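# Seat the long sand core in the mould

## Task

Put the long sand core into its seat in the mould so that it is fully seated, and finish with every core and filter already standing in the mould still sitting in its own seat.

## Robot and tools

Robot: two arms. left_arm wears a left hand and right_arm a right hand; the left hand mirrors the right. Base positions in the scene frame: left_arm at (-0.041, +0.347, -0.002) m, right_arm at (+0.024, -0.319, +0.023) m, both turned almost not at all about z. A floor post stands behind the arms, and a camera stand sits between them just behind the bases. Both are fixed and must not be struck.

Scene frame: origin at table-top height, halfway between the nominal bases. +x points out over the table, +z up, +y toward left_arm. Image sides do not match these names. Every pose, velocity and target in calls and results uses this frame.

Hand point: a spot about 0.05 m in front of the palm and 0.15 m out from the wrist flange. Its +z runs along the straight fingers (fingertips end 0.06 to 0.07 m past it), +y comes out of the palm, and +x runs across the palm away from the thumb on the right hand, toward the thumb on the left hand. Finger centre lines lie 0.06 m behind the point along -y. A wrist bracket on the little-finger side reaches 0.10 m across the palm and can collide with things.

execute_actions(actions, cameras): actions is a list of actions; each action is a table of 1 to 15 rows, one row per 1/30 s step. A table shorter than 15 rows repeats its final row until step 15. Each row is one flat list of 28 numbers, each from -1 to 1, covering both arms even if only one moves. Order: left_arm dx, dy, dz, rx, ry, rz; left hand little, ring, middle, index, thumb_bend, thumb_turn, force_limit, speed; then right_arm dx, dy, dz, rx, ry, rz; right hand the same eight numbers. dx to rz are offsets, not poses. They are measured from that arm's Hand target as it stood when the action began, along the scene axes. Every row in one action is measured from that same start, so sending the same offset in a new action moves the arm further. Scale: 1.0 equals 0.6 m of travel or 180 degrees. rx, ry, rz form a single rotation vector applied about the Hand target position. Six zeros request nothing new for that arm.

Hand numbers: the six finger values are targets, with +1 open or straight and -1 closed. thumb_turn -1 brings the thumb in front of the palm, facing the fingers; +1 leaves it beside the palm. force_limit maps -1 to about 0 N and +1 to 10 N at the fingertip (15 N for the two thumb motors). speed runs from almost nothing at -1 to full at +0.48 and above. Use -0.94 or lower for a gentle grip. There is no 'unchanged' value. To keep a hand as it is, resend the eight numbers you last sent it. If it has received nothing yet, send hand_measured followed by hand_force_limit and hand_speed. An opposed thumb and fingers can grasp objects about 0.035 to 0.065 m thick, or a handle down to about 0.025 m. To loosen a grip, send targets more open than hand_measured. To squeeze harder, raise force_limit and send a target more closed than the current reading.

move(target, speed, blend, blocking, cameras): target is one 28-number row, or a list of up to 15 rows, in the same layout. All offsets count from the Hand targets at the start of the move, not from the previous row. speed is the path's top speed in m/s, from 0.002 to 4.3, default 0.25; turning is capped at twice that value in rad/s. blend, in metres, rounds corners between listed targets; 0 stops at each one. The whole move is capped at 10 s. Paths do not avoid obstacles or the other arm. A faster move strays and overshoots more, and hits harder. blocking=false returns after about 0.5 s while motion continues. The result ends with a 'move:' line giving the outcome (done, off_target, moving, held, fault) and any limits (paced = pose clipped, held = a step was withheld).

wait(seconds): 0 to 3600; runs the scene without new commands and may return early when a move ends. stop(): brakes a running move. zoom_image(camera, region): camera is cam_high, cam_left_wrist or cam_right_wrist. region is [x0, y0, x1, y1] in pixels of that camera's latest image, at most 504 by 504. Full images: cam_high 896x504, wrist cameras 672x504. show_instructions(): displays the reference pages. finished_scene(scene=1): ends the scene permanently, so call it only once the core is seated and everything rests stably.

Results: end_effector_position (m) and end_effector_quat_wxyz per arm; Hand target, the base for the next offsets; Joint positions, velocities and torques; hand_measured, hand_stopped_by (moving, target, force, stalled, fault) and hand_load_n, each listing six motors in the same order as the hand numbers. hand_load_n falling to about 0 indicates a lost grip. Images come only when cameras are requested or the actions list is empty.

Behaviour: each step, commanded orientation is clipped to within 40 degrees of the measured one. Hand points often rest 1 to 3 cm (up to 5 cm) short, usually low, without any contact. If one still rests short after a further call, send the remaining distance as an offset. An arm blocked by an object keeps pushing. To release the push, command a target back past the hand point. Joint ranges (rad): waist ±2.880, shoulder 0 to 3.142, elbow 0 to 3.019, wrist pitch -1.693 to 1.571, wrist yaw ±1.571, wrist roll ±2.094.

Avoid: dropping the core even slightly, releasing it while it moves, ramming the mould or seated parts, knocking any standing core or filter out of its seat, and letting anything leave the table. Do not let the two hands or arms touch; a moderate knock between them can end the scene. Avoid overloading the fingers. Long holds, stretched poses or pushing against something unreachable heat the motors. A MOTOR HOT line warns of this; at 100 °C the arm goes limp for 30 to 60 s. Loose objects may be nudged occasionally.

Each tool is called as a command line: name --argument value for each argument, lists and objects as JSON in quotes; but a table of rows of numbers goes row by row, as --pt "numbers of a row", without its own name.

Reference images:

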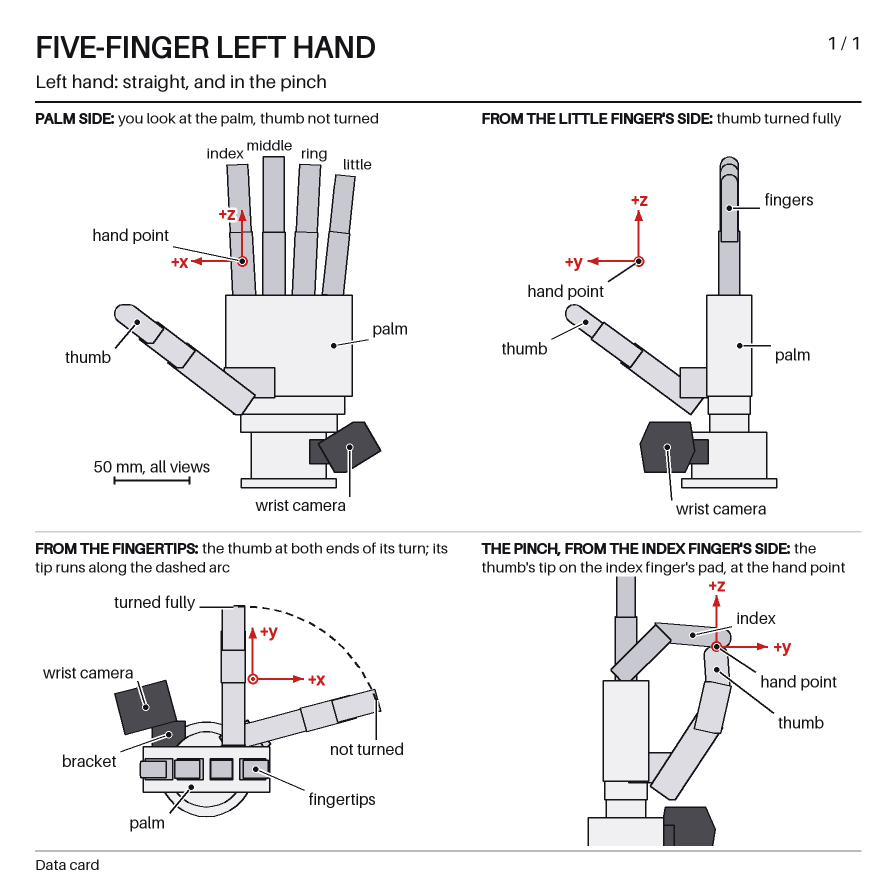

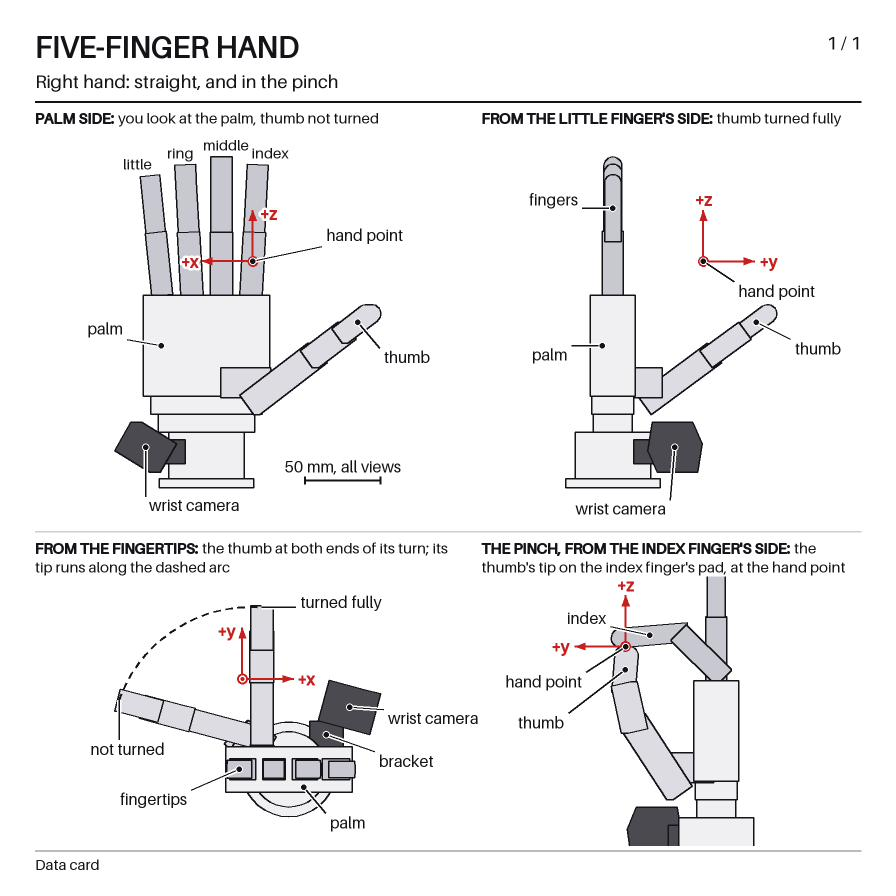

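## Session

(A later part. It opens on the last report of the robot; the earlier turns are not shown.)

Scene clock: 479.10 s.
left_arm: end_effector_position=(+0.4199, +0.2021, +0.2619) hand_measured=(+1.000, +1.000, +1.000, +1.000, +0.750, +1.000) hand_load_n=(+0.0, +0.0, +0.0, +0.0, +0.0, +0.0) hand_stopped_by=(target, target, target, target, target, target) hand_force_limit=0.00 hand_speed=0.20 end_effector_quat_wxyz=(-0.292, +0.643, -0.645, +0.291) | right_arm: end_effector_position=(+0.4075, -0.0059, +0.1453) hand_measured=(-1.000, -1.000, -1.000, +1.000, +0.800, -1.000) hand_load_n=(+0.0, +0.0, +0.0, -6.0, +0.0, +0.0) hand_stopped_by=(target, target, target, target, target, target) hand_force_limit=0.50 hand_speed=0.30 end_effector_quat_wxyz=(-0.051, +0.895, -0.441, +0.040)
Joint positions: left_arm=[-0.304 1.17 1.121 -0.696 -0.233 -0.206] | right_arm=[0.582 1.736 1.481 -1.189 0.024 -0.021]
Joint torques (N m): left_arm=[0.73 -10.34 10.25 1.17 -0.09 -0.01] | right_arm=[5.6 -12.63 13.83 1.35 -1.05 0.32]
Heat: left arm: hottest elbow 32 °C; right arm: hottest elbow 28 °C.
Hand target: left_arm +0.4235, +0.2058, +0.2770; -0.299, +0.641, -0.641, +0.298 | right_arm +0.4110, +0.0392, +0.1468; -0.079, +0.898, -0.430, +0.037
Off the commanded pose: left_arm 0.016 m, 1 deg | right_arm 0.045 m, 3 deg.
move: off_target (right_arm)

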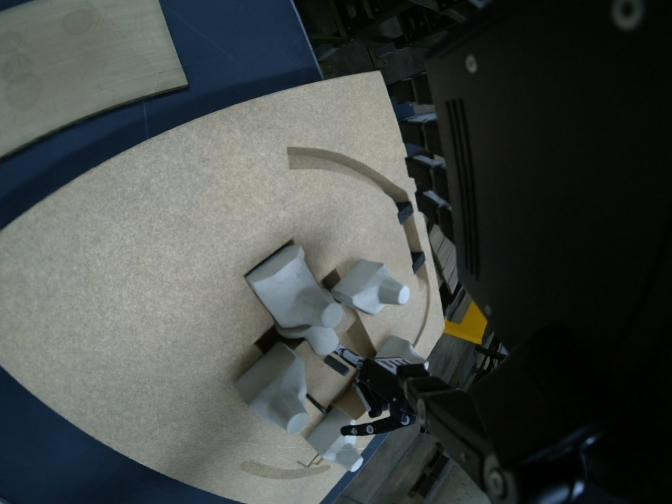

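execute_actions --actions '[]'

zoom_image --camera "cam_high" --region '[490, 190, 590, 290]'

zoom_image --camera "cam_left_wrist" --region '[300, 320, 370, 390]'

Scene clock: 479.47 s.
left_arm: end_effector_position=(+0.4199, +0.2021, +0.2619) hand_measured=(+1.000, +1.000, +1.000, +1.000, +0.750, +1.000) hand_load_n=(+0.0, +0.0, +0.0, +0.0, +0.0, +0.0) hand_stopped_by=(target, target, target, target, target, target) hand_force_limit=0.00 hand_speed=0.20 end_effector_quat_wxyz=(-0.292, +0.643, -0.645, +0.291) | right_arm: end_effector_position=(+0.4075, -0.0059, +0.1453) hand_measured=(-1.000, -1.000, -1.000, +1.000, +0.800, -1.000) hand_load_n=(+0.0, +0.0, +0.0, -6.0, -0.5, +0.0) hand_stopped_by=(target, target, target, target, target, target) hand_force_limit=0.50 hand_speed=0.30 end_effector_quat_wxyz=(-0.051, +0.895, -0.442, +0.040)
Joint positions: left_arm=[-0.304 1.17 1.121 -0.696 -0.233 -0.206] | right_arm=[0.582 1.736 1.481 -1.189 0.024 -0.02]
Joint velocities: within noise
Joint torques (N m): left_arm=[0.85 -10.23 10.25 1.2 -0.08 -0.01] | right_arm=[4.95 -13.51 13.83 1.46 -1.07 0.38]
Heat: left arm: hottest elbow 32 °C; right arm: hottest elbow 28 °C.
Hand target: left_arm +0.4235, +0.2058, +0.2770; -0.299, +0.641, -0.641, +0.298 | right_arm +0.4110, +0.0392, +0.1468; -0.079, +0.898, -0.430, +0.037
Off the commanded pose: left_arm 0.016 m, 1 deg | right_arm 0.045 m, 3 deg.

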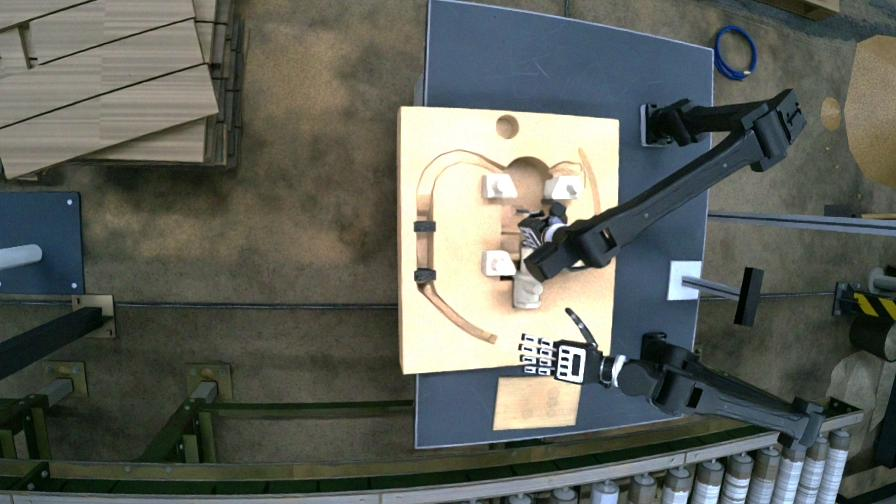

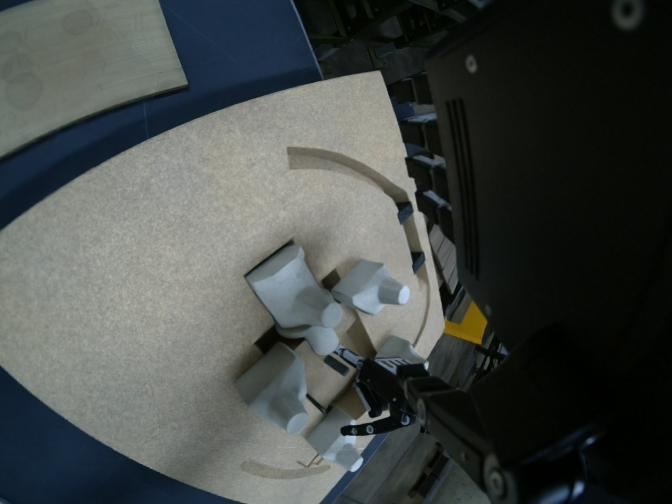

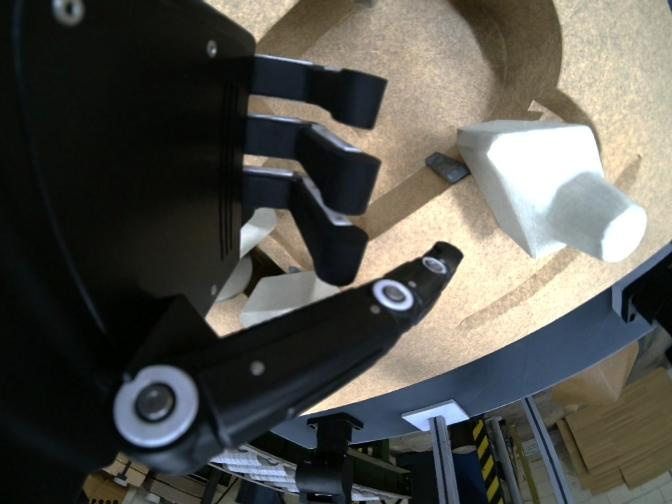

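Scaled by 5.040.

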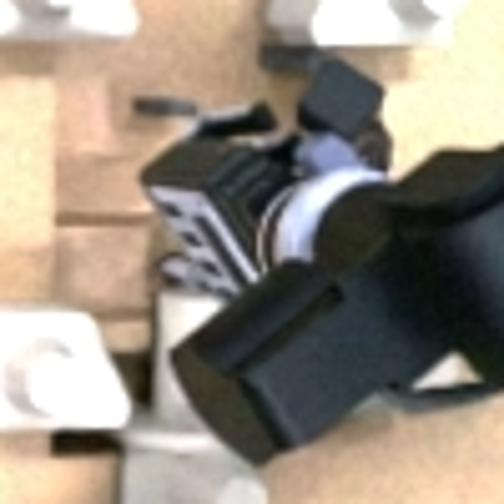

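Scaled by 7.200 from the camera's image (finer frame: 960x720).

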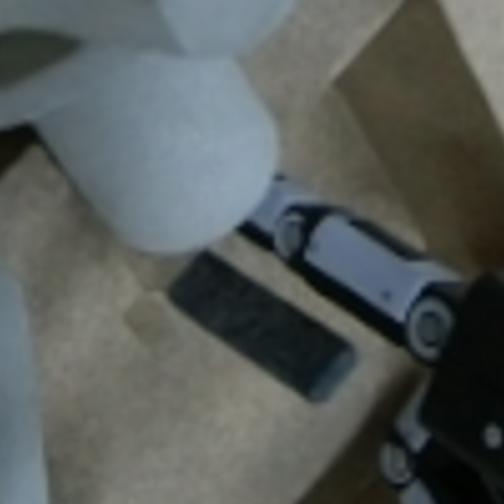

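move --target '[0,0,0,0,0,0,1,1,1,1,0.75,1,0,0.2, 0,0.025,0,0,0,0,-1,-1,-1,1,0.8,-1,0.5,0.3]' --speed 0.03 --cameras '["cam_left_wrist"]'

zoom_image --camera "cam_left_wrist" --region '[230, 220, 390, 380]'

Scene clock: 481.67 s.
left_arm: end_effector_position=(+0.4199, +0.2021, +0.2619) hand_measured=(+1.000, +1.000, +1.000, +1.000, +0.750, +1.000) hand_load_n=(+0.0, +0.0, +0.0, +0.0, +0.0, +0.0) hand_stopped_by=(target, target, target, target, target, target) hand_force_limit=0.00 hand_speed=0.20 end_effector_quat_wxyz=(-0.292, +0.643, -0.645, +0.291) | right_arm: end_effector_position=(+0.4080, -0.0031, +0.1464) hand_measured=(-1.000, -1.000, -1.000, +1.000, +0.800, -1.000) hand_load_n=(+0.0, +0.0, +0.0, -8.0, +0.0, +0.0) hand_stopped_by=(target, target, target, target, target, target) hand_force_limit=0.50 hand_speed=0.30 end_effector_quat_wxyz=(-0.041, +0.894, -0.444, +0.041)
Joint positions: left_arm=[-0.304 1.17 1.121 -0.696 -0.233 -0.206] | right_arm=[0.589 1.751 1.504 -1.213 0.036 -0.009]
Joint torques (N m): left_arm=[0.79 -10.23 10.26 1.18 -0.08 -0.01] | right_arm=[5.66 -13.68 14.46 1.74 -1.47 0.42]
Heat: left arm: hottest elbow 32 °C; right arm: hottest elbow 28 °C.
Hand target: left_arm +0.4235, +0.2058, +0.2770; -0.299, +0.641, -0.641, +0.298 | right_arm +0.4111, +0.0541, +0.1467; -0.079, +0.898, -0.430, +0.037
Off the commanded pose: left_arm 0.016 m, 1 deg | right_arm 0.057 m, 5 deg.
move: off_target (right_arm)

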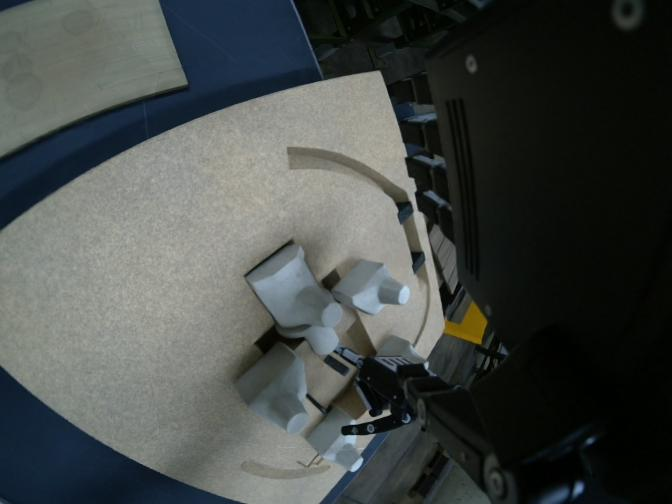

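Scaled by 3.150 from the camera's image (finer frame: 960x720).

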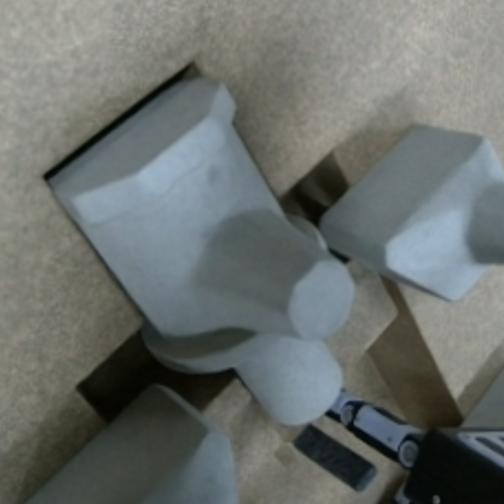

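zoom_image --camera "cam_left_wrist" --region '[235, 230, 315, 290]'

Scaled by 6.300 from the camera's image (finer frame: 960x720).

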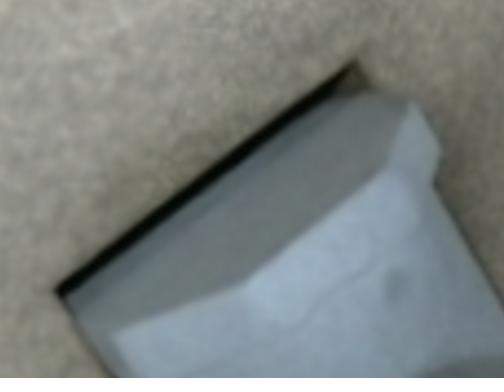

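move --target '[0,0,0,0,0,0,1,1,1,1,0.75,1,0,0.2, 0,0.02,0,0,0,0,-1,-1,-1,1,0.8,-1,0.5,0.3]' --speed 0.03 --cameras '["cam_left_wrist"]'

zoom_image --camera "cam_left_wrist" --region '[235, 230, 315, 290]'

zoom_image --camera "cam_left_wrist" --region '[230, 220, 390, 380]'

Scene clock: 483.03 s.
left_arm: end_effector_position=(+0.4199, +0.2021, +0.2619) hand_measured=(+1.000, +1.000, +1.000, +1.000, +0.750, +1.000) hand_load_n=(+0.0, +0.0, +0.0, +0.0, +0.0, +0.0) hand_stopped_by=(target, target, target, target, target, target) hand_force_limit=0.00 hand_speed=0.20 end_effector_quat_wxyz=(-0.292, +0.643, -0.645, +0.291) | right_arm: end_effector_position=(+0.4084, -0.0009, +0.1474) hand_measured=(-1.000, -1.000, -1.000, +0.998, +0.800, -1.000) hand_load_n=(+0.0, +0.0, +0.0, -10.0, +0.0, +0.0) hand_stopped_by=(target, target, target, target, target, target) hand_force_limit=0.50 hand_speed=0.30 end_effector_quat_wxyz=(-0.034, +0.894, -0.445, +0.042)
Joint positions: left_arm=[-0.304 1.17 1.121 -0.696 -0.233 -0.206] | right_arm=[0.594 1.763 1.523 -1.233 0.045 0]
Joint torques (N m): left_arm=[0.91 -10.17 10.25 1.17 -0.07 -0.01] | right_arm=[5.89 -12.86 14.89 2.06 -1.83 0.52]
Heat: left arm: hottest elbow 32 °C; right arm: hottest elbow 28 °C.
Hand target: left_arm +0.4235, +0.2058, +0.2770; -0.299, +0.641, -0.641, +0.298 | right_arm +0.4112, +0.0661, +0.1468; -0.079, +0.898, -0.430, +0.037
Off the commanded pose: left_arm 0.016 m, 1 deg | right_arm 0.067 m, 5 deg.
move: off_target (right_arm)

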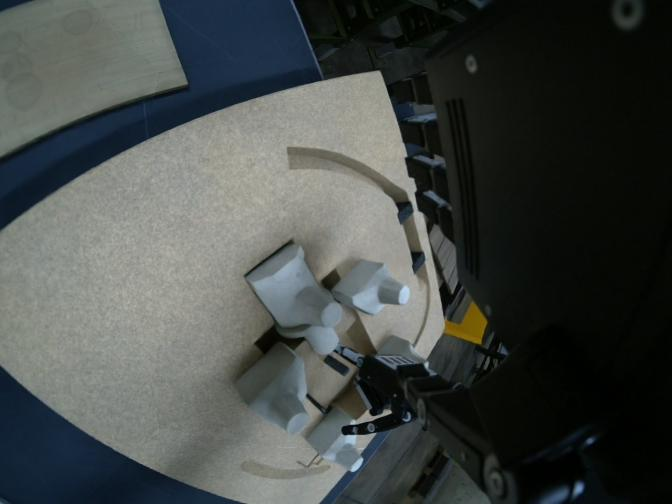

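Scaled by 6.300 from the camera's image (finer frame: 960x720).

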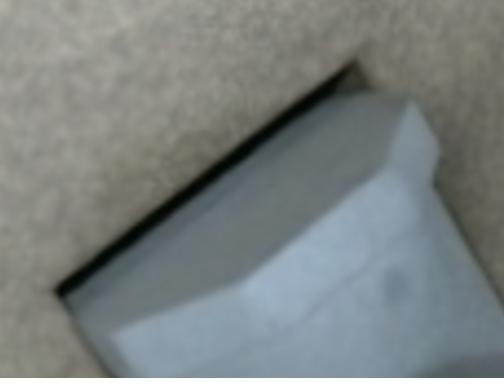

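Scaled by 3.150 from the camera's image (finer frame: 960x720).

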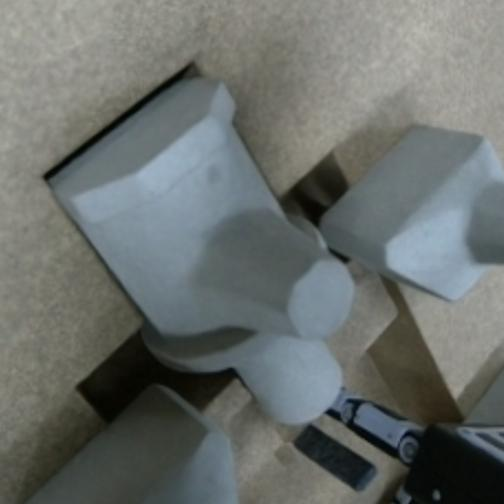

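move --pt "0 0 0 0 0 0 1 1 1 1 0.75 1 0 0.2 0 -0.17 0 0 0 0 -1 -1 -1 1 0.8 -1 0.5 0.3" --pt "0 0 0 0 0 0 1 1 1 1 0.75 1 0 0.2 0 -0.17 0.06 0 0 0 -1 -1 -1 -1 0.8 -1 0.5 0.3" --speed 0.06 --cameras '["cam_left_wrist"]'

zoom_image --camera "cam_left_wrist" --region '[230, 220, 390, 380]'

Scene clock: 488.47 s.
left_arm: end_effector_position=(+0.4199, +0.2021, +0.2619) hand_measured=(+1.000, +1.000, +1.000, +1.000, +0.750, +1.000) hand_load_n=(+0.0, +0.0, +0.0, +0.0, +0.0, +0.0) hand_stopped_by=(target, target, target, target, target, target) hand_force_limit=0.00 hand_speed=0.20 end_effector_quat_wxyz=(-0.292, +0.643, -0.645, +0.291) | right_arm: end_effector_position=(+0.3992, -0.0367, +0.1651) hand_measured=(-1.000, -1.000, -1.000, -1.000, +0.800, -1.000) hand_load_n=(+0.0, +0.0, +0.0, +0.0, +0.0, -0.5) hand_stopped_by=(target, target, target, target, target, target) hand_force_limit=0.50 hand_speed=0.30 end_effector_quat_wxyz=(-0.063, +0.900, -0.430, +0.029)
Joint positions: left_arm=[-0.304 1.17 1.121 -0.696 -0.233 -0.206] | right_arm=[0.532 1.656 1.428 -1.205 -0.016 -0.093]
Joint torques (N m): left_arm=[1.03 -10.23 10.29 1.18 -0.07 -0.01] | right_arm=[0.5 -15.56 12.15 -0.29 -0.09 -0.04]
Heat: left arm: hottest elbow 33 °C; right arm: hottest elbow 28 °C.
Hand target: left_arm +0.4235, +0.2058, +0.2770; -0.299, +0.641, -0.641, +0.298 | right_arm +0.4110, -0.0359, +0.1828; -0.078, +0.898, -0.430, +0.038
Off the commanded pose: left_arm 0.016 m, 1 deg | right_arm 0.021 m, 2 deg.
move: off_target (right_arm); target 2's new numbers were sent with right_arm's hand 0.021 m and 2 deg from that target

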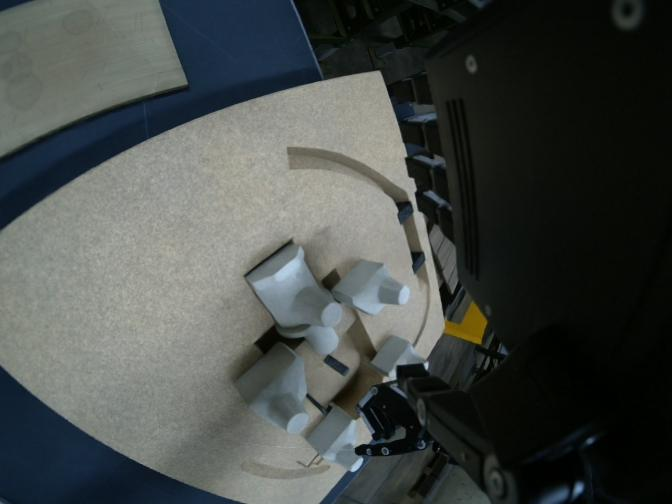

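Scaled by 3.150 from the camera's image (finer frame: 960x720).

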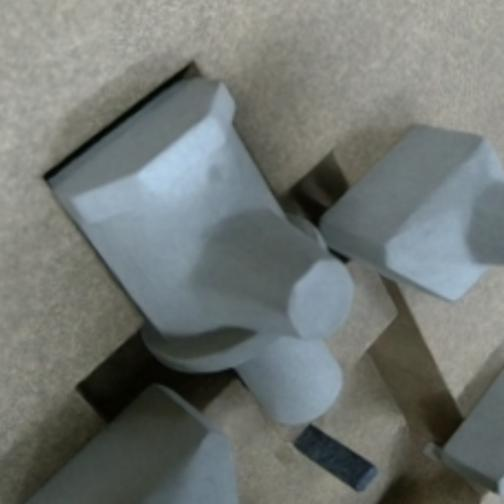

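move --pt "0 0 0 0 0 0 1 1 1 1 0.75 1 0 0.2 0.012 -0.005 -0.06 0 0 0 -1 -1 -1 -1 0.8 -1 0.5 0.3" --pt "0 0 0 0 0 0 1 1 1 1 0.75 1 0 0.2 0.012 -0.005 -0.112 0 0 0 -1 -1 -1 -1 0.8 -1 0.5 0.3" --speed 0.06 --cameras '["cam_left_wrist","cam_high"]'

zoom_image --camera "cam_left_wrist" --region '[230, 220, 390, 380]'

zoom_image --camera "cam_high" --region '[490, 190, 590, 290]'

Scene clock: 491.43 s.
left_arm: end_effector_position=(+0.4199, +0.2021, +0.2619) hand_measured=(+1.000, +1.000, +1.000, +1.000, +0.750, +1.000) hand_load_n=(+0.0, +0.0, +0.0, +0.0, +0.0, +0.0) hand_stopped_by=(target, target, target, target, target, target) hand_force_limit=0.00 hand_speed=0.20 end_effector_quat_wxyz=(-0.292, +0.643, -0.645, +0.291) | right_arm: end_effector_position=(+0.4109, -0.0350, +0.1212) hand_measured=(-1.000, -1.000, -1.000, -1.000, +0.800, -1.000) hand_load_n=(+0.5, +0.0, +0.0, +0.0, +0.0, +0.0) hand_stopped_by=(target, target, target, target, target, target) hand_force_limit=0.50 hand_speed=0.30 end_effector_quat_wxyz=(-0.077, +0.900, -0.428, +0.037)
Joint positions: left_arm=[-0.304 1.17 1.121 -0.696 -0.233 -0.206] | right_arm=[0.522 1.691 1.356 -1.065 -0.018 -0.105]
Joint torques (N m): left_arm=[0.85 -10.34 10.25 1.18 -0.08 0] | right_arm=[-0.38 -14.39 8.61 0.68 -0.06 -0.07]
Heat: left arm: hottest elbow 33 °C; right arm: hottest elbow 28 °C.
Hand target: left_arm +0.4235, +0.2058, +0.2770; -0.299, +0.641, -0.641, +0.298 | right_arm +0.4183, -0.0389, +0.1155; -0.079, +0.898, -0.431, +0.037
Off the commanded pose: left_arm 0.016 m, 1 deg | right_arm 0.010 m, 0 deg.
move: done
Images, in order (width x height): cam_high 896x504, cam_left_wrist 672x504.

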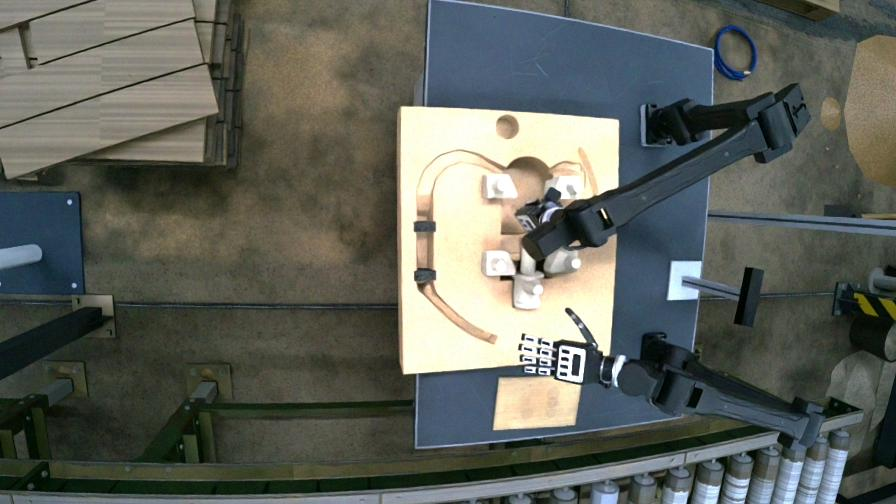

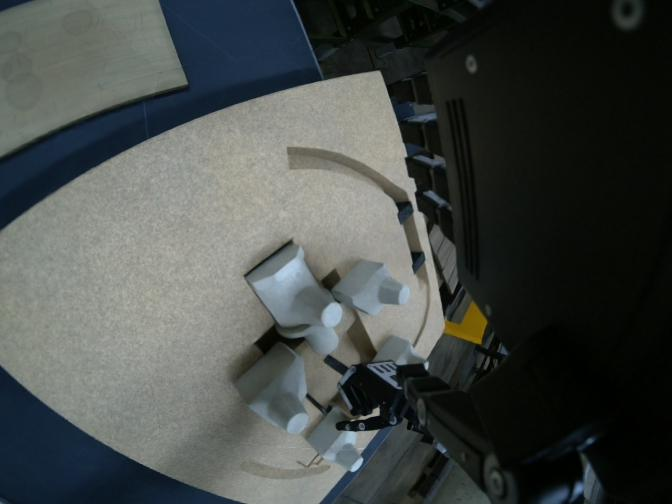

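Scaled by 3.150 from the camera's image (finer frame: 960x720).

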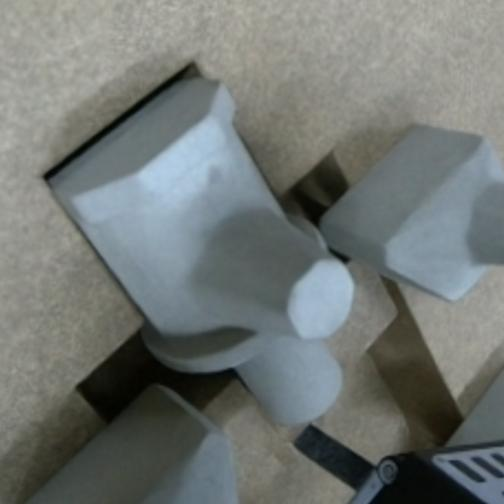

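Scaled by 5.040.

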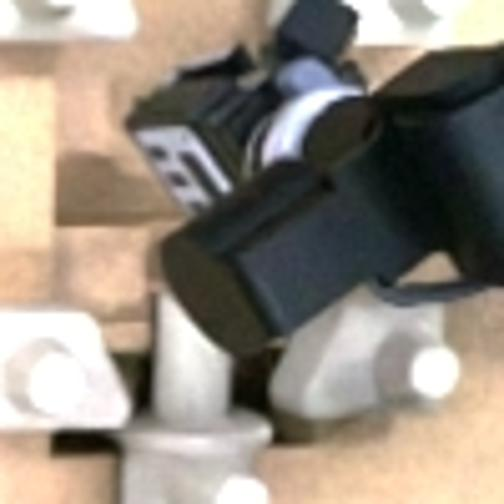

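move --pt "0 0 0 0 0 0 1 1 1 1 0.75 1 0 0.2 0 -0.01 0.04 -0.076 0 0 -1 -1 -1 -1 0.8 -1 0.5 0.3" --pt "0 0 0 0 0 0 1 1 1 1 0.75 1 0 0.2 0 -0.01 0.005 -0.076 0 0 -1 -1 -1 -1 0.8 -1 0.5 0.3" --speed 0.08 --cameras '["cam_left_wrist","cam_high"]'

zoom_image --camera "cam_left_wrist" --region '[230, 220, 390, 380]'

Scene clock: 494.60 s.
left_arm: end_effector_position=(+0.4199, +0.2021, +0.2619) hand_measured=(+1.000, +1.000, +1.000, +1.000, +0.750, +1.000) hand_load_n=(+0.0, +0.0, +0.0, +0.0, +0.0, +0.0) hand_stopped_by=(target, target, target, target, target, target) hand_force_limit=0.00 hand_speed=0.20 end_effector_quat_wxyz=(-0.292, +0.643, -0.645, +0.291) | right_arm: end_effector_position=(+0.4182, -0.0532, +0.1248) hand_measured=(-1.000, -1.000, -1.000, -1.000, +0.800, -1.000) hand_load_n=(+0.0, +0.0, +0.0, +0.5, +0.0, +0.0) hand_stopped_by=(target, target, target, target, target, target) hand_force_limit=0.50 hand_speed=0.30 end_effector_quat_wxyz=(+0.030, +0.900, -0.425, +0.087)
Joint positions: left_arm=[-0.304 1.17 1.121 -0.696 -0.233 -0.206] | right_arm=[0.56 1.772 1.467 -1.232 0.181 -0.077]
Joint torques (N m): left_arm=[0.97 -10.34 10.25 1.2 -0.08 -0.01] | right_arm=[2.49 -14.1 8.87 0.54 0.31 0.06]
Heat: left arm: hottest elbow 33 °C; right arm: hottest elbow 28 °C.
Hand target: left_arm +0.4235, +0.2058, +0.2770; -0.299, +0.641, -0.641, +0.298 | right_arm +0.4182, -0.0448, +0.1186; +0.029, +0.901, -0.423, +0.088
Off the commanded pose: left_arm 0.016 m, 1 deg | right_arm 0.010 m, 0 deg.
move: done
Images, in order (width x height): cam_high 896x504, cam_left_wrist 672x504.

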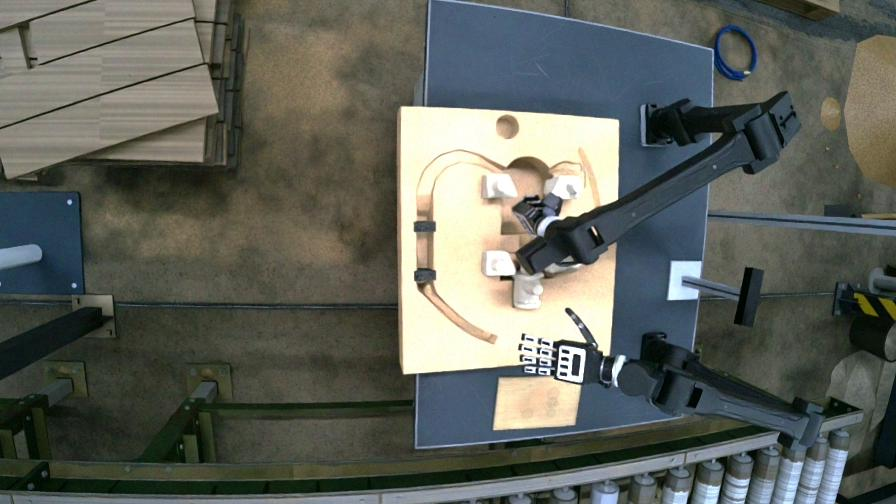

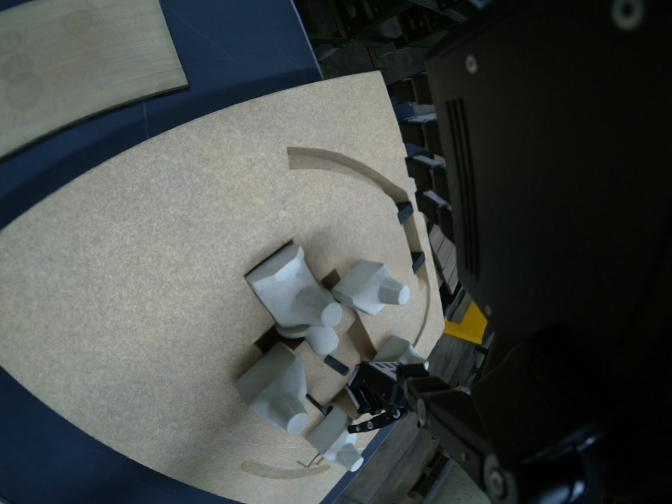

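Scaled by 3.150 from the camera's image (finer frame: 960x720).

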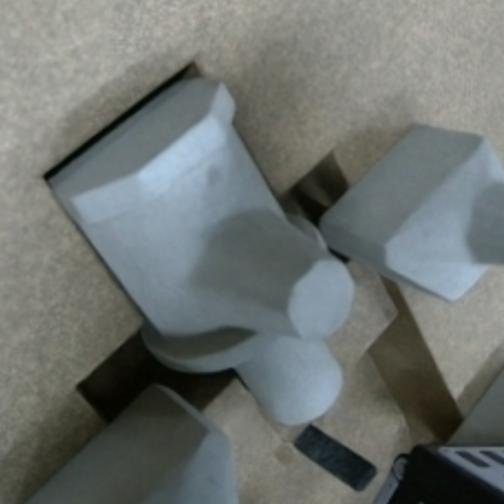

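move --target '[0,0,0,0,0,0,1,1,1,1,0.75,1,0,0.2, -0.015,0.055,-0.010,0,0,0,-1,-1,-1,-1,0.8,-1,0.5,0.3]' --speed 0.04 --cameras '["cam_left_wrist","cam_high"]'

zoom_image --camera "cam_left_wrist" --region '[230, 220, 390, 380]'

zoom_image --camera "cam_high" --region '[490, 190, 590, 290]'

Scene clock: 496.47 s.
left_arm: end_effector_position=(+0.4199, +0.2021, +0.2619) hand_measured=(+1.000, +1.000, +1.000, +1.000, +0.750, +1.000) hand_load_n=(+0.0, +0.0, +0.0, +0.0, +0.0, +0.0) hand_stopped_by=(target, target, target, target, target, target) hand_force_limit=0.00 hand_speed=0.20 end_effector_quat_wxyz=(-0.292, +0.643, -0.645, +0.291) | right_arm: end_effector_position=(+0.4017, -0.0267, +0.1092) hand_measured=(-1.000, -1.000, -1.000, -1.000, +0.800, -1.000) hand_load_n=(+0.0, +0.0, +0.5, +0.0, +0.0, +0.0) hand_stopped_by=(target, target, target, target, target, target) hand_force_limit=0.50 hand_speed=0.30 end_effector_quat_wxyz=(+0.039, +0.901, -0.424, +0.082)
Joint positions: left_arm=[-0.304 1.17 1.121 -0.696 -0.233 -0.206] | right_arm=[0.619 1.808 1.472 -1.232 0.183 -0.018]
Joint torques (N m): left_arm=[0.85 -10.29 10.24 1.18 -0.08 0] | right_arm=[2.2 -14.8 11.67 0.13 0.29 0.11]
Heat: left arm: hottest elbow 33 °C; right arm: hottest elbow 28 °C.
Hand target: left_arm +0.4235, +0.2058, +0.2770; -0.299, +0.641, -0.641, +0.298 | right_arm +0.4092, -0.0119, +0.1125; +0.029, +0.901, -0.423, +0.088
Off the commanded pose: left_arm 0.016 m, 1 deg | right_arm 0.017 m, 1 deg.
move: off_target (right_arm)
Images, in order (width x height): cam_high 896x504, cam_left_wrist 672x504.

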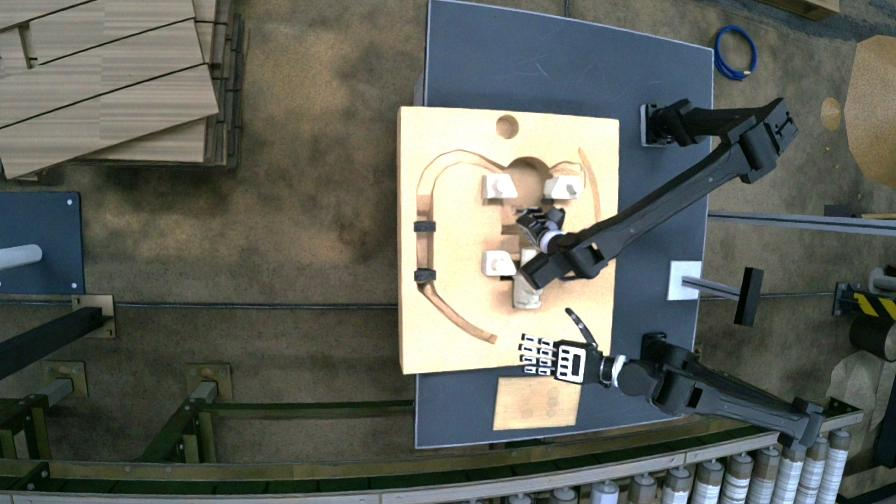

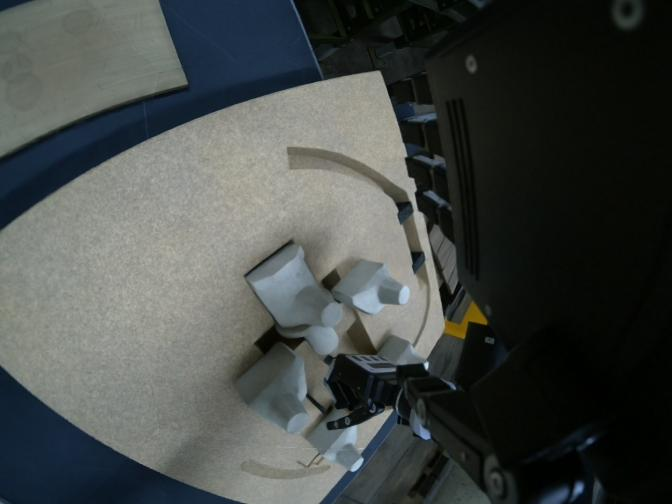

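Scaled by 3.150 from the camera's image (finer frame: 960x720).

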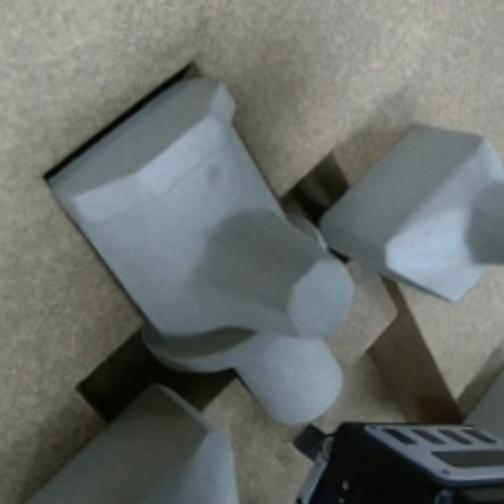

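Scaled by 5.040.

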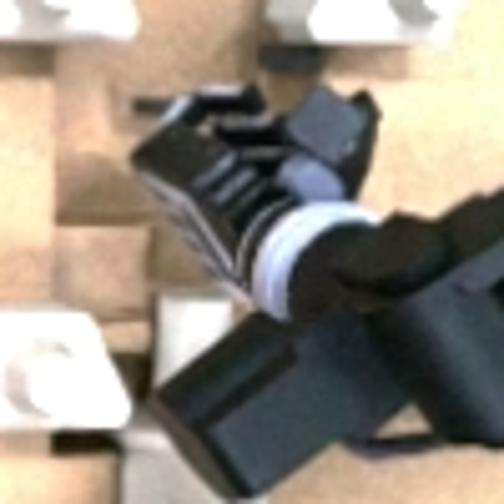

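move --target '[0,0,0,0,0,0,1,1,1,1,0.75,1,0,0.2, 0.005,0.02,0.02,0,0,0,-1,-1,-1,-1,0.8,-1,0.5,0.3]' --speed 0.04 --cameras '["cam_left_wrist"]'

zoom_image --camera "cam_left_wrist" --region '[230, 220, 390, 380]'

Scene clock: 497.77 s.
left_arm: end_effector_position=(+0.4199, +0.2021, +0.2619) hand_measured=(+1.000, +1.000, +1.000, +1.000, +0.750, +1.000) hand_load_n=(+0.0, +0.0, +0.0, -0.5, +0.0, +0.0) hand_stopped_by=(target, target, target, target, target, target) hand_force_limit=0.00 hand_speed=0.20 end_effector_quat_wxyz=(-0.292, +0.643, -0.645, +0.291) | right_arm: end_effector_position=(+0.4083, -0.0124, +0.1210) hand_measured=(-1.000, -1.000, -1.000, -1.000, +0.800, -1.000) hand_load_n=(+0.5, +0.0, +0.0, +0.0, -0.5, +0.0) hand_stopped_by=(target, target, target, target, target, target) hand_force_limit=0.50 hand_speed=0.30 end_effector_quat_wxyz=(+0.033, +0.900, -0.425, +0.086)
Joint positions: left_arm=[-0.304 1.17 1.121 -0.696 -0.233 -0.206] | right_arm=[0.631 1.823 1.529 -1.262 0.183 -0.004]
Joint torques (N m): left_arm=[0.85 -10.29 10.28 1.18 -0.09 -0.01] | right_arm=[1.9 -14.68 11.59 -0.34 0.29 0.05]
Heat: left arm: hottest elbow 33 °C; right arm: hottest elbow 28 °C.
Hand target: left_arm +0.4235, +0.2058, +0.2770; -0.299, +0.641, -0.641, +0.298 | right_arm +0.4123, +0.0001, +0.1245; +0.029, +0.901, -0.423, +0.088
Off the commanded pose: left_arm 0.016 m, 1 deg | right_arm 0.014 m, 1 deg.
move: off_target (right_arm)

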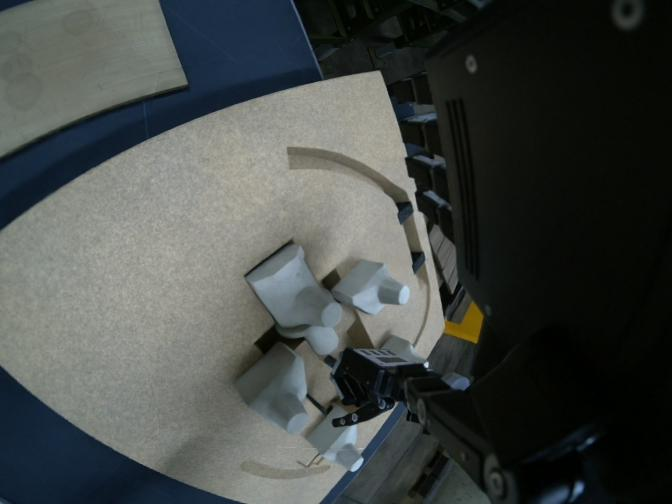

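Scaled by 3.150 from the camera's image (finer frame: 960x720).

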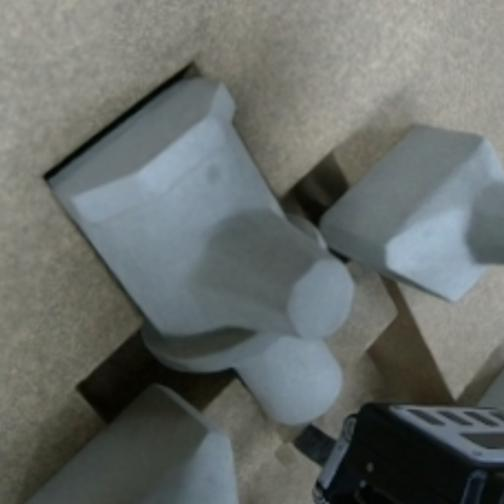

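move --target '[0,0,0,0,0,0,1,1,1,1,0.75,1,0,0.2, 0,0.02,-0.008,0,0,0,-1,-1,-1,-1,0.8,-1,0.5,0.3]' --speed 0.03 --cameras '["cam_left_wrist"]'

zoom_image --camera "cam_left_wrist" --region '[230, 220, 390, 380]'

Scene clock: 498.83 s.
left_arm: end_effector_position=(+0.4199, +0.2021, +0.2619) hand_measured=(+1.000, +1.000, +1.000, +1.000, +0.750, +1.000) hand_load_n=(+0.0, +0.0, +0.0, +0.0, +0.0, +0.0) hand_stopped_by=(target, target, target, target, target, target) hand_force_limit=0.00 hand_speed=0.20 end_effector_quat_wxyz=(-0.292, +0.643, -0.645, +0.291) | right_arm: end_effector_position=(+0.4093, -0.0040, +0.1181) hand_measured=(-1.000, -1.000, -1.000, -1.000, +0.800, -1.000) hand_load_n=(+0.5, +0.0, +0.0, +0.0, +0.0, +0.0) hand_stopped_by=(target, target, target, target, target, target) hand_force_limit=0.50 hand_speed=0.30 end_effector_quat_wxyz=(+0.034, +0.900, -0.426, +0.087)
Joint positions: left_arm=[-0.304 1.17 1.121 -0.696 -0.233 -0.206] | right_arm=[0.643 1.843 1.548 -1.266 0.187 0.009]
Joint torques (N m): left_arm=[0.91 -10.23 10.28 1.21 -0.07 -0.01] | right_arm=[2.32 -14.97 11.64 -0.27 0.07 0.13]
Heat: left arm: hottest elbow 33 °C; right arm: hottest elbow 28 °C.
Hand target: left_arm +0.4235, +0.2058, +0.2770; -0.299, +0.641, -0.641, +0.298 | right_arm +0.4123, +0.0121, +0.1197; +0.029, +0.901, -0.423, +0.089
Off the commanded pose: left_arm 0.016 m, 1 deg | right_arm 0.016 m, 1 deg.
move: off_target (right_arm)

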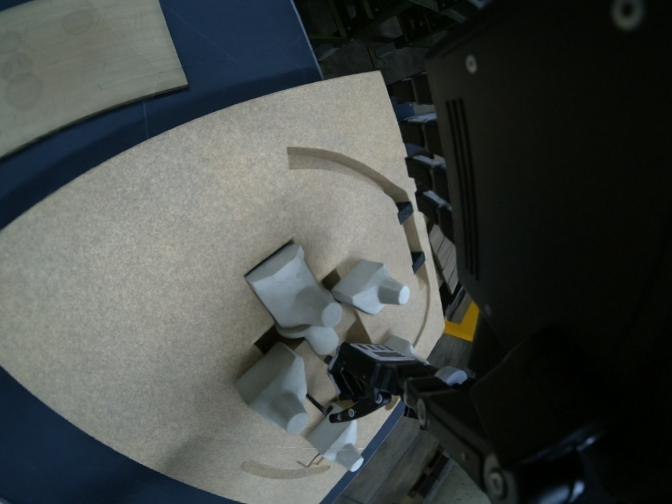

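Scaled by 3.150 from the camera's image (finer frame: 960x720).

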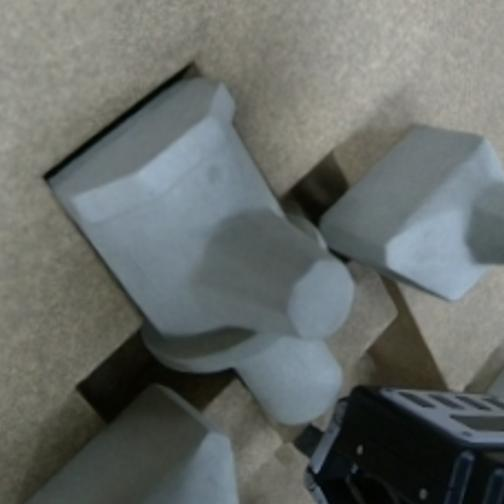

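move --target '[0,0,0,0,0,0,1,1,1,1,0.75,1,0,0.2, 0,0.06,0,0,0,0,-1,-1,-1,-1,0.8,-1,0.5,0.3]' --speed 0.03 --cameras '["cam_left_wrist"]'

zoom_image --camera "cam_left_wrist" --region '[230, 220, 390, 380]'

Scene clock: 500.57 s.
left_arm: end_effector_position=(+0.4199, +0.2021, +0.2619) hand_measured=(+1.000, +1.000, +1.000, +1.000, +0.750, +1.000) hand_load_n=(+0.0, +0.0, +0.0, +0.0, +0.0, +0.0) hand_stopped_by=(target, target, target, target, target, target) hand_force_limit=0.00 hand_speed=0.20 end_effector_quat_wxyz=(-0.292, +0.643, -0.645, +0.291) | right_arm: end_effector_position=(+0.4124, +0.0019, +0.1209) hand_measured=(-1.000, -1.000, -1.000, -1.000, +0.800, -1.000) hand_load_n=(+0.0, +0.0, +0.0, +0.0, +0.0, +0.0) hand_stopped_by=(target, target, target, target, target, target) hand_force_limit=0.50 hand_speed=0.30 end_effector_quat_wxyz=(+0.058, +0.896, -0.431, +0.086)
Joint positions: left_arm=[-0.304 1.17 1.121 -0.696 -0.233 -0.206] | right_arm=[0.652 1.889 1.617 -1.337 0.204 0.036]
Joint torques (N m): left_arm=[0.85 -10.34 10.26 1.22 -0.08 -0.01] | right_arm=[5.19 -14.62 13.59 0.84 -0.72 0.27]
Heat: left arm: hottest elbow 33 °C; right arm: hottest elbow 29 °C.
Hand target: left_arm +0.4235, +0.2058, +0.2770; -0.299, +0.641, -0.641, +0.298 | right_arm +0.4123, +0.0481, +0.1196; +0.029, +0.901, -0.423, +0.088
Off the commanded pose: left_arm 0.016 m, 1 deg | right_arm 0.046 m, 4 deg.
move: off_target (right_arm)

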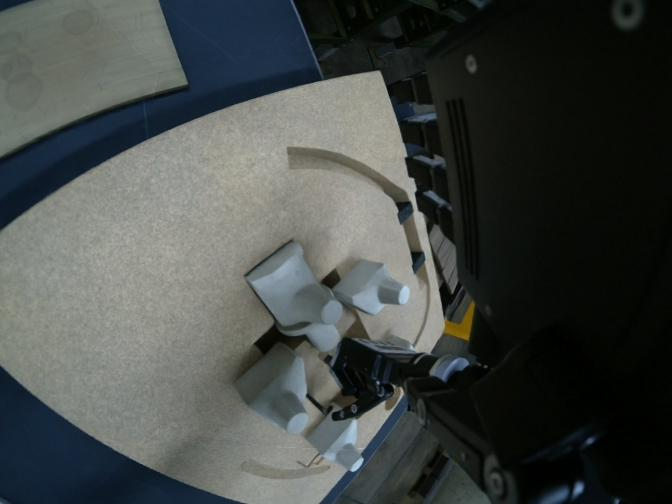

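Scaled by 3.150 from the camera's image (finer frame: 960x720).

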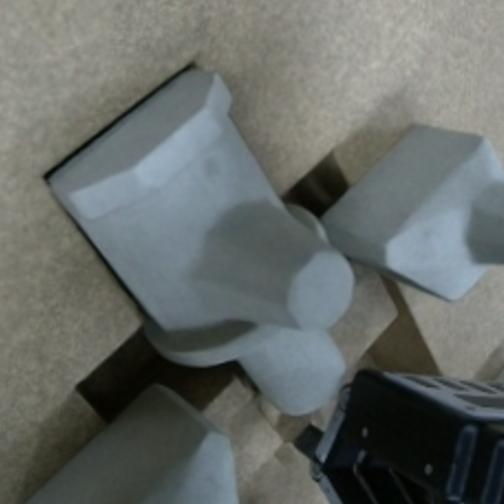

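move --target '[0,0,0,0,0,0,1,1,1,1,0.75,1,0,0.2, -0.025,0.02,0,0,0,0,-1,-1,-1,-1,0.8,-1,0.5,0.3]' --speed 0.03 --cameras '["cam_left_wrist"]'

zoom_image --camera "cam_left_wrist" --region '[230, 220, 390, 380]'

Scene clock: 502.20 s.
left_arm: end_effector_position=(+0.4199, +0.2021, +0.2619) hand_measured=(+1.000, +1.000, +1.000, +1.000, +0.750, +1.000) hand_load_n=(+0.0, +0.0, +0.0, +0.0, +0.0, +0.0) hand_stopped_by=(target, target, target, target, target, target) hand_force_limit=0.00 hand_speed=0.20 end_effector_quat_wxyz=(-0.292, +0.643, -0.645, +0.291) | right_arm: end_effector_position=(+0.3878, +0.0457, +0.1183) hand_measured=(-1.000, -1.000, -1.000, -1.000, +0.800, -1.000) hand_load_n=(+0.0, +0.0, +0.0, +0.0, +0.0, +0.0) hand_stopped_by=(target, target, target, target, target, target) hand_force_limit=0.50 hand_speed=0.30 end_effector_quat_wxyz=(+0.043, +0.903, -0.418, +0.085)
Joint positions: left_arm=[-0.304 1.17 1.121 -0.696 -0.233 -0.206] | right_arm=[0.736 1.905 1.638 -1.328 0.19 0.089]
Joint torques (N m): left_arm=[0.79 -10.23 10.28 1.18 -0.08 -0.01] | right_arm=[1.32 -16.73 11.89 0.32 0.01 0.18]
Heat: left arm: hottest elbow 33 °C; right arm: hottest elbow 29 °C.
Hand target: left_arm +0.4235, +0.2058, +0.2770; -0.299, +0.641, -0.641, +0.298 | right_arm +0.3972, +0.0602, +0.1196; +0.029, +0.901, -0.423, +0.088
Off the commanded pose: left_arm 0.016 m, 1 deg | right_arm 0.017 m, 2 deg.
move: off_target (right_arm)

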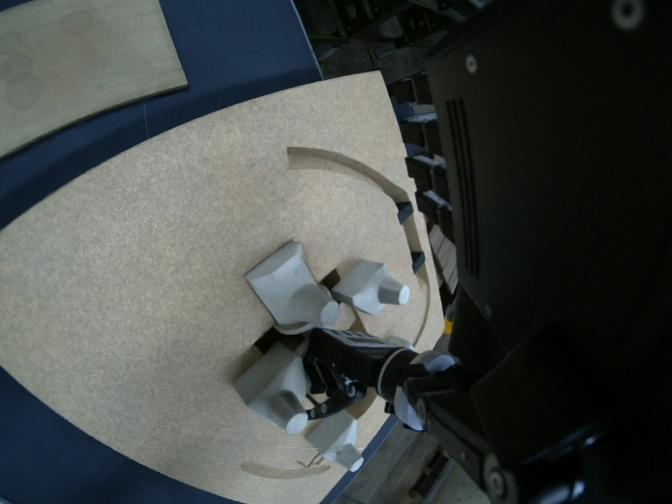

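Scaled by 3.150 from the camera's image (finer frame: 960x720).

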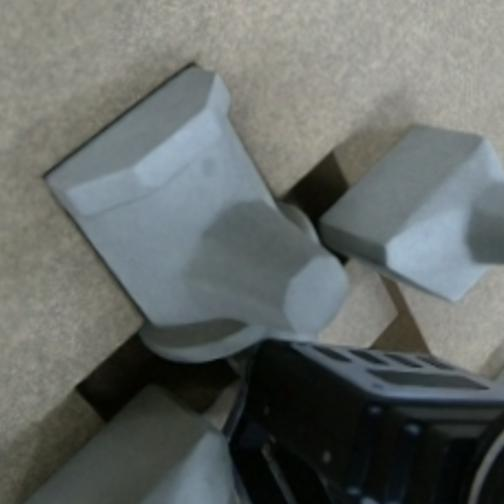

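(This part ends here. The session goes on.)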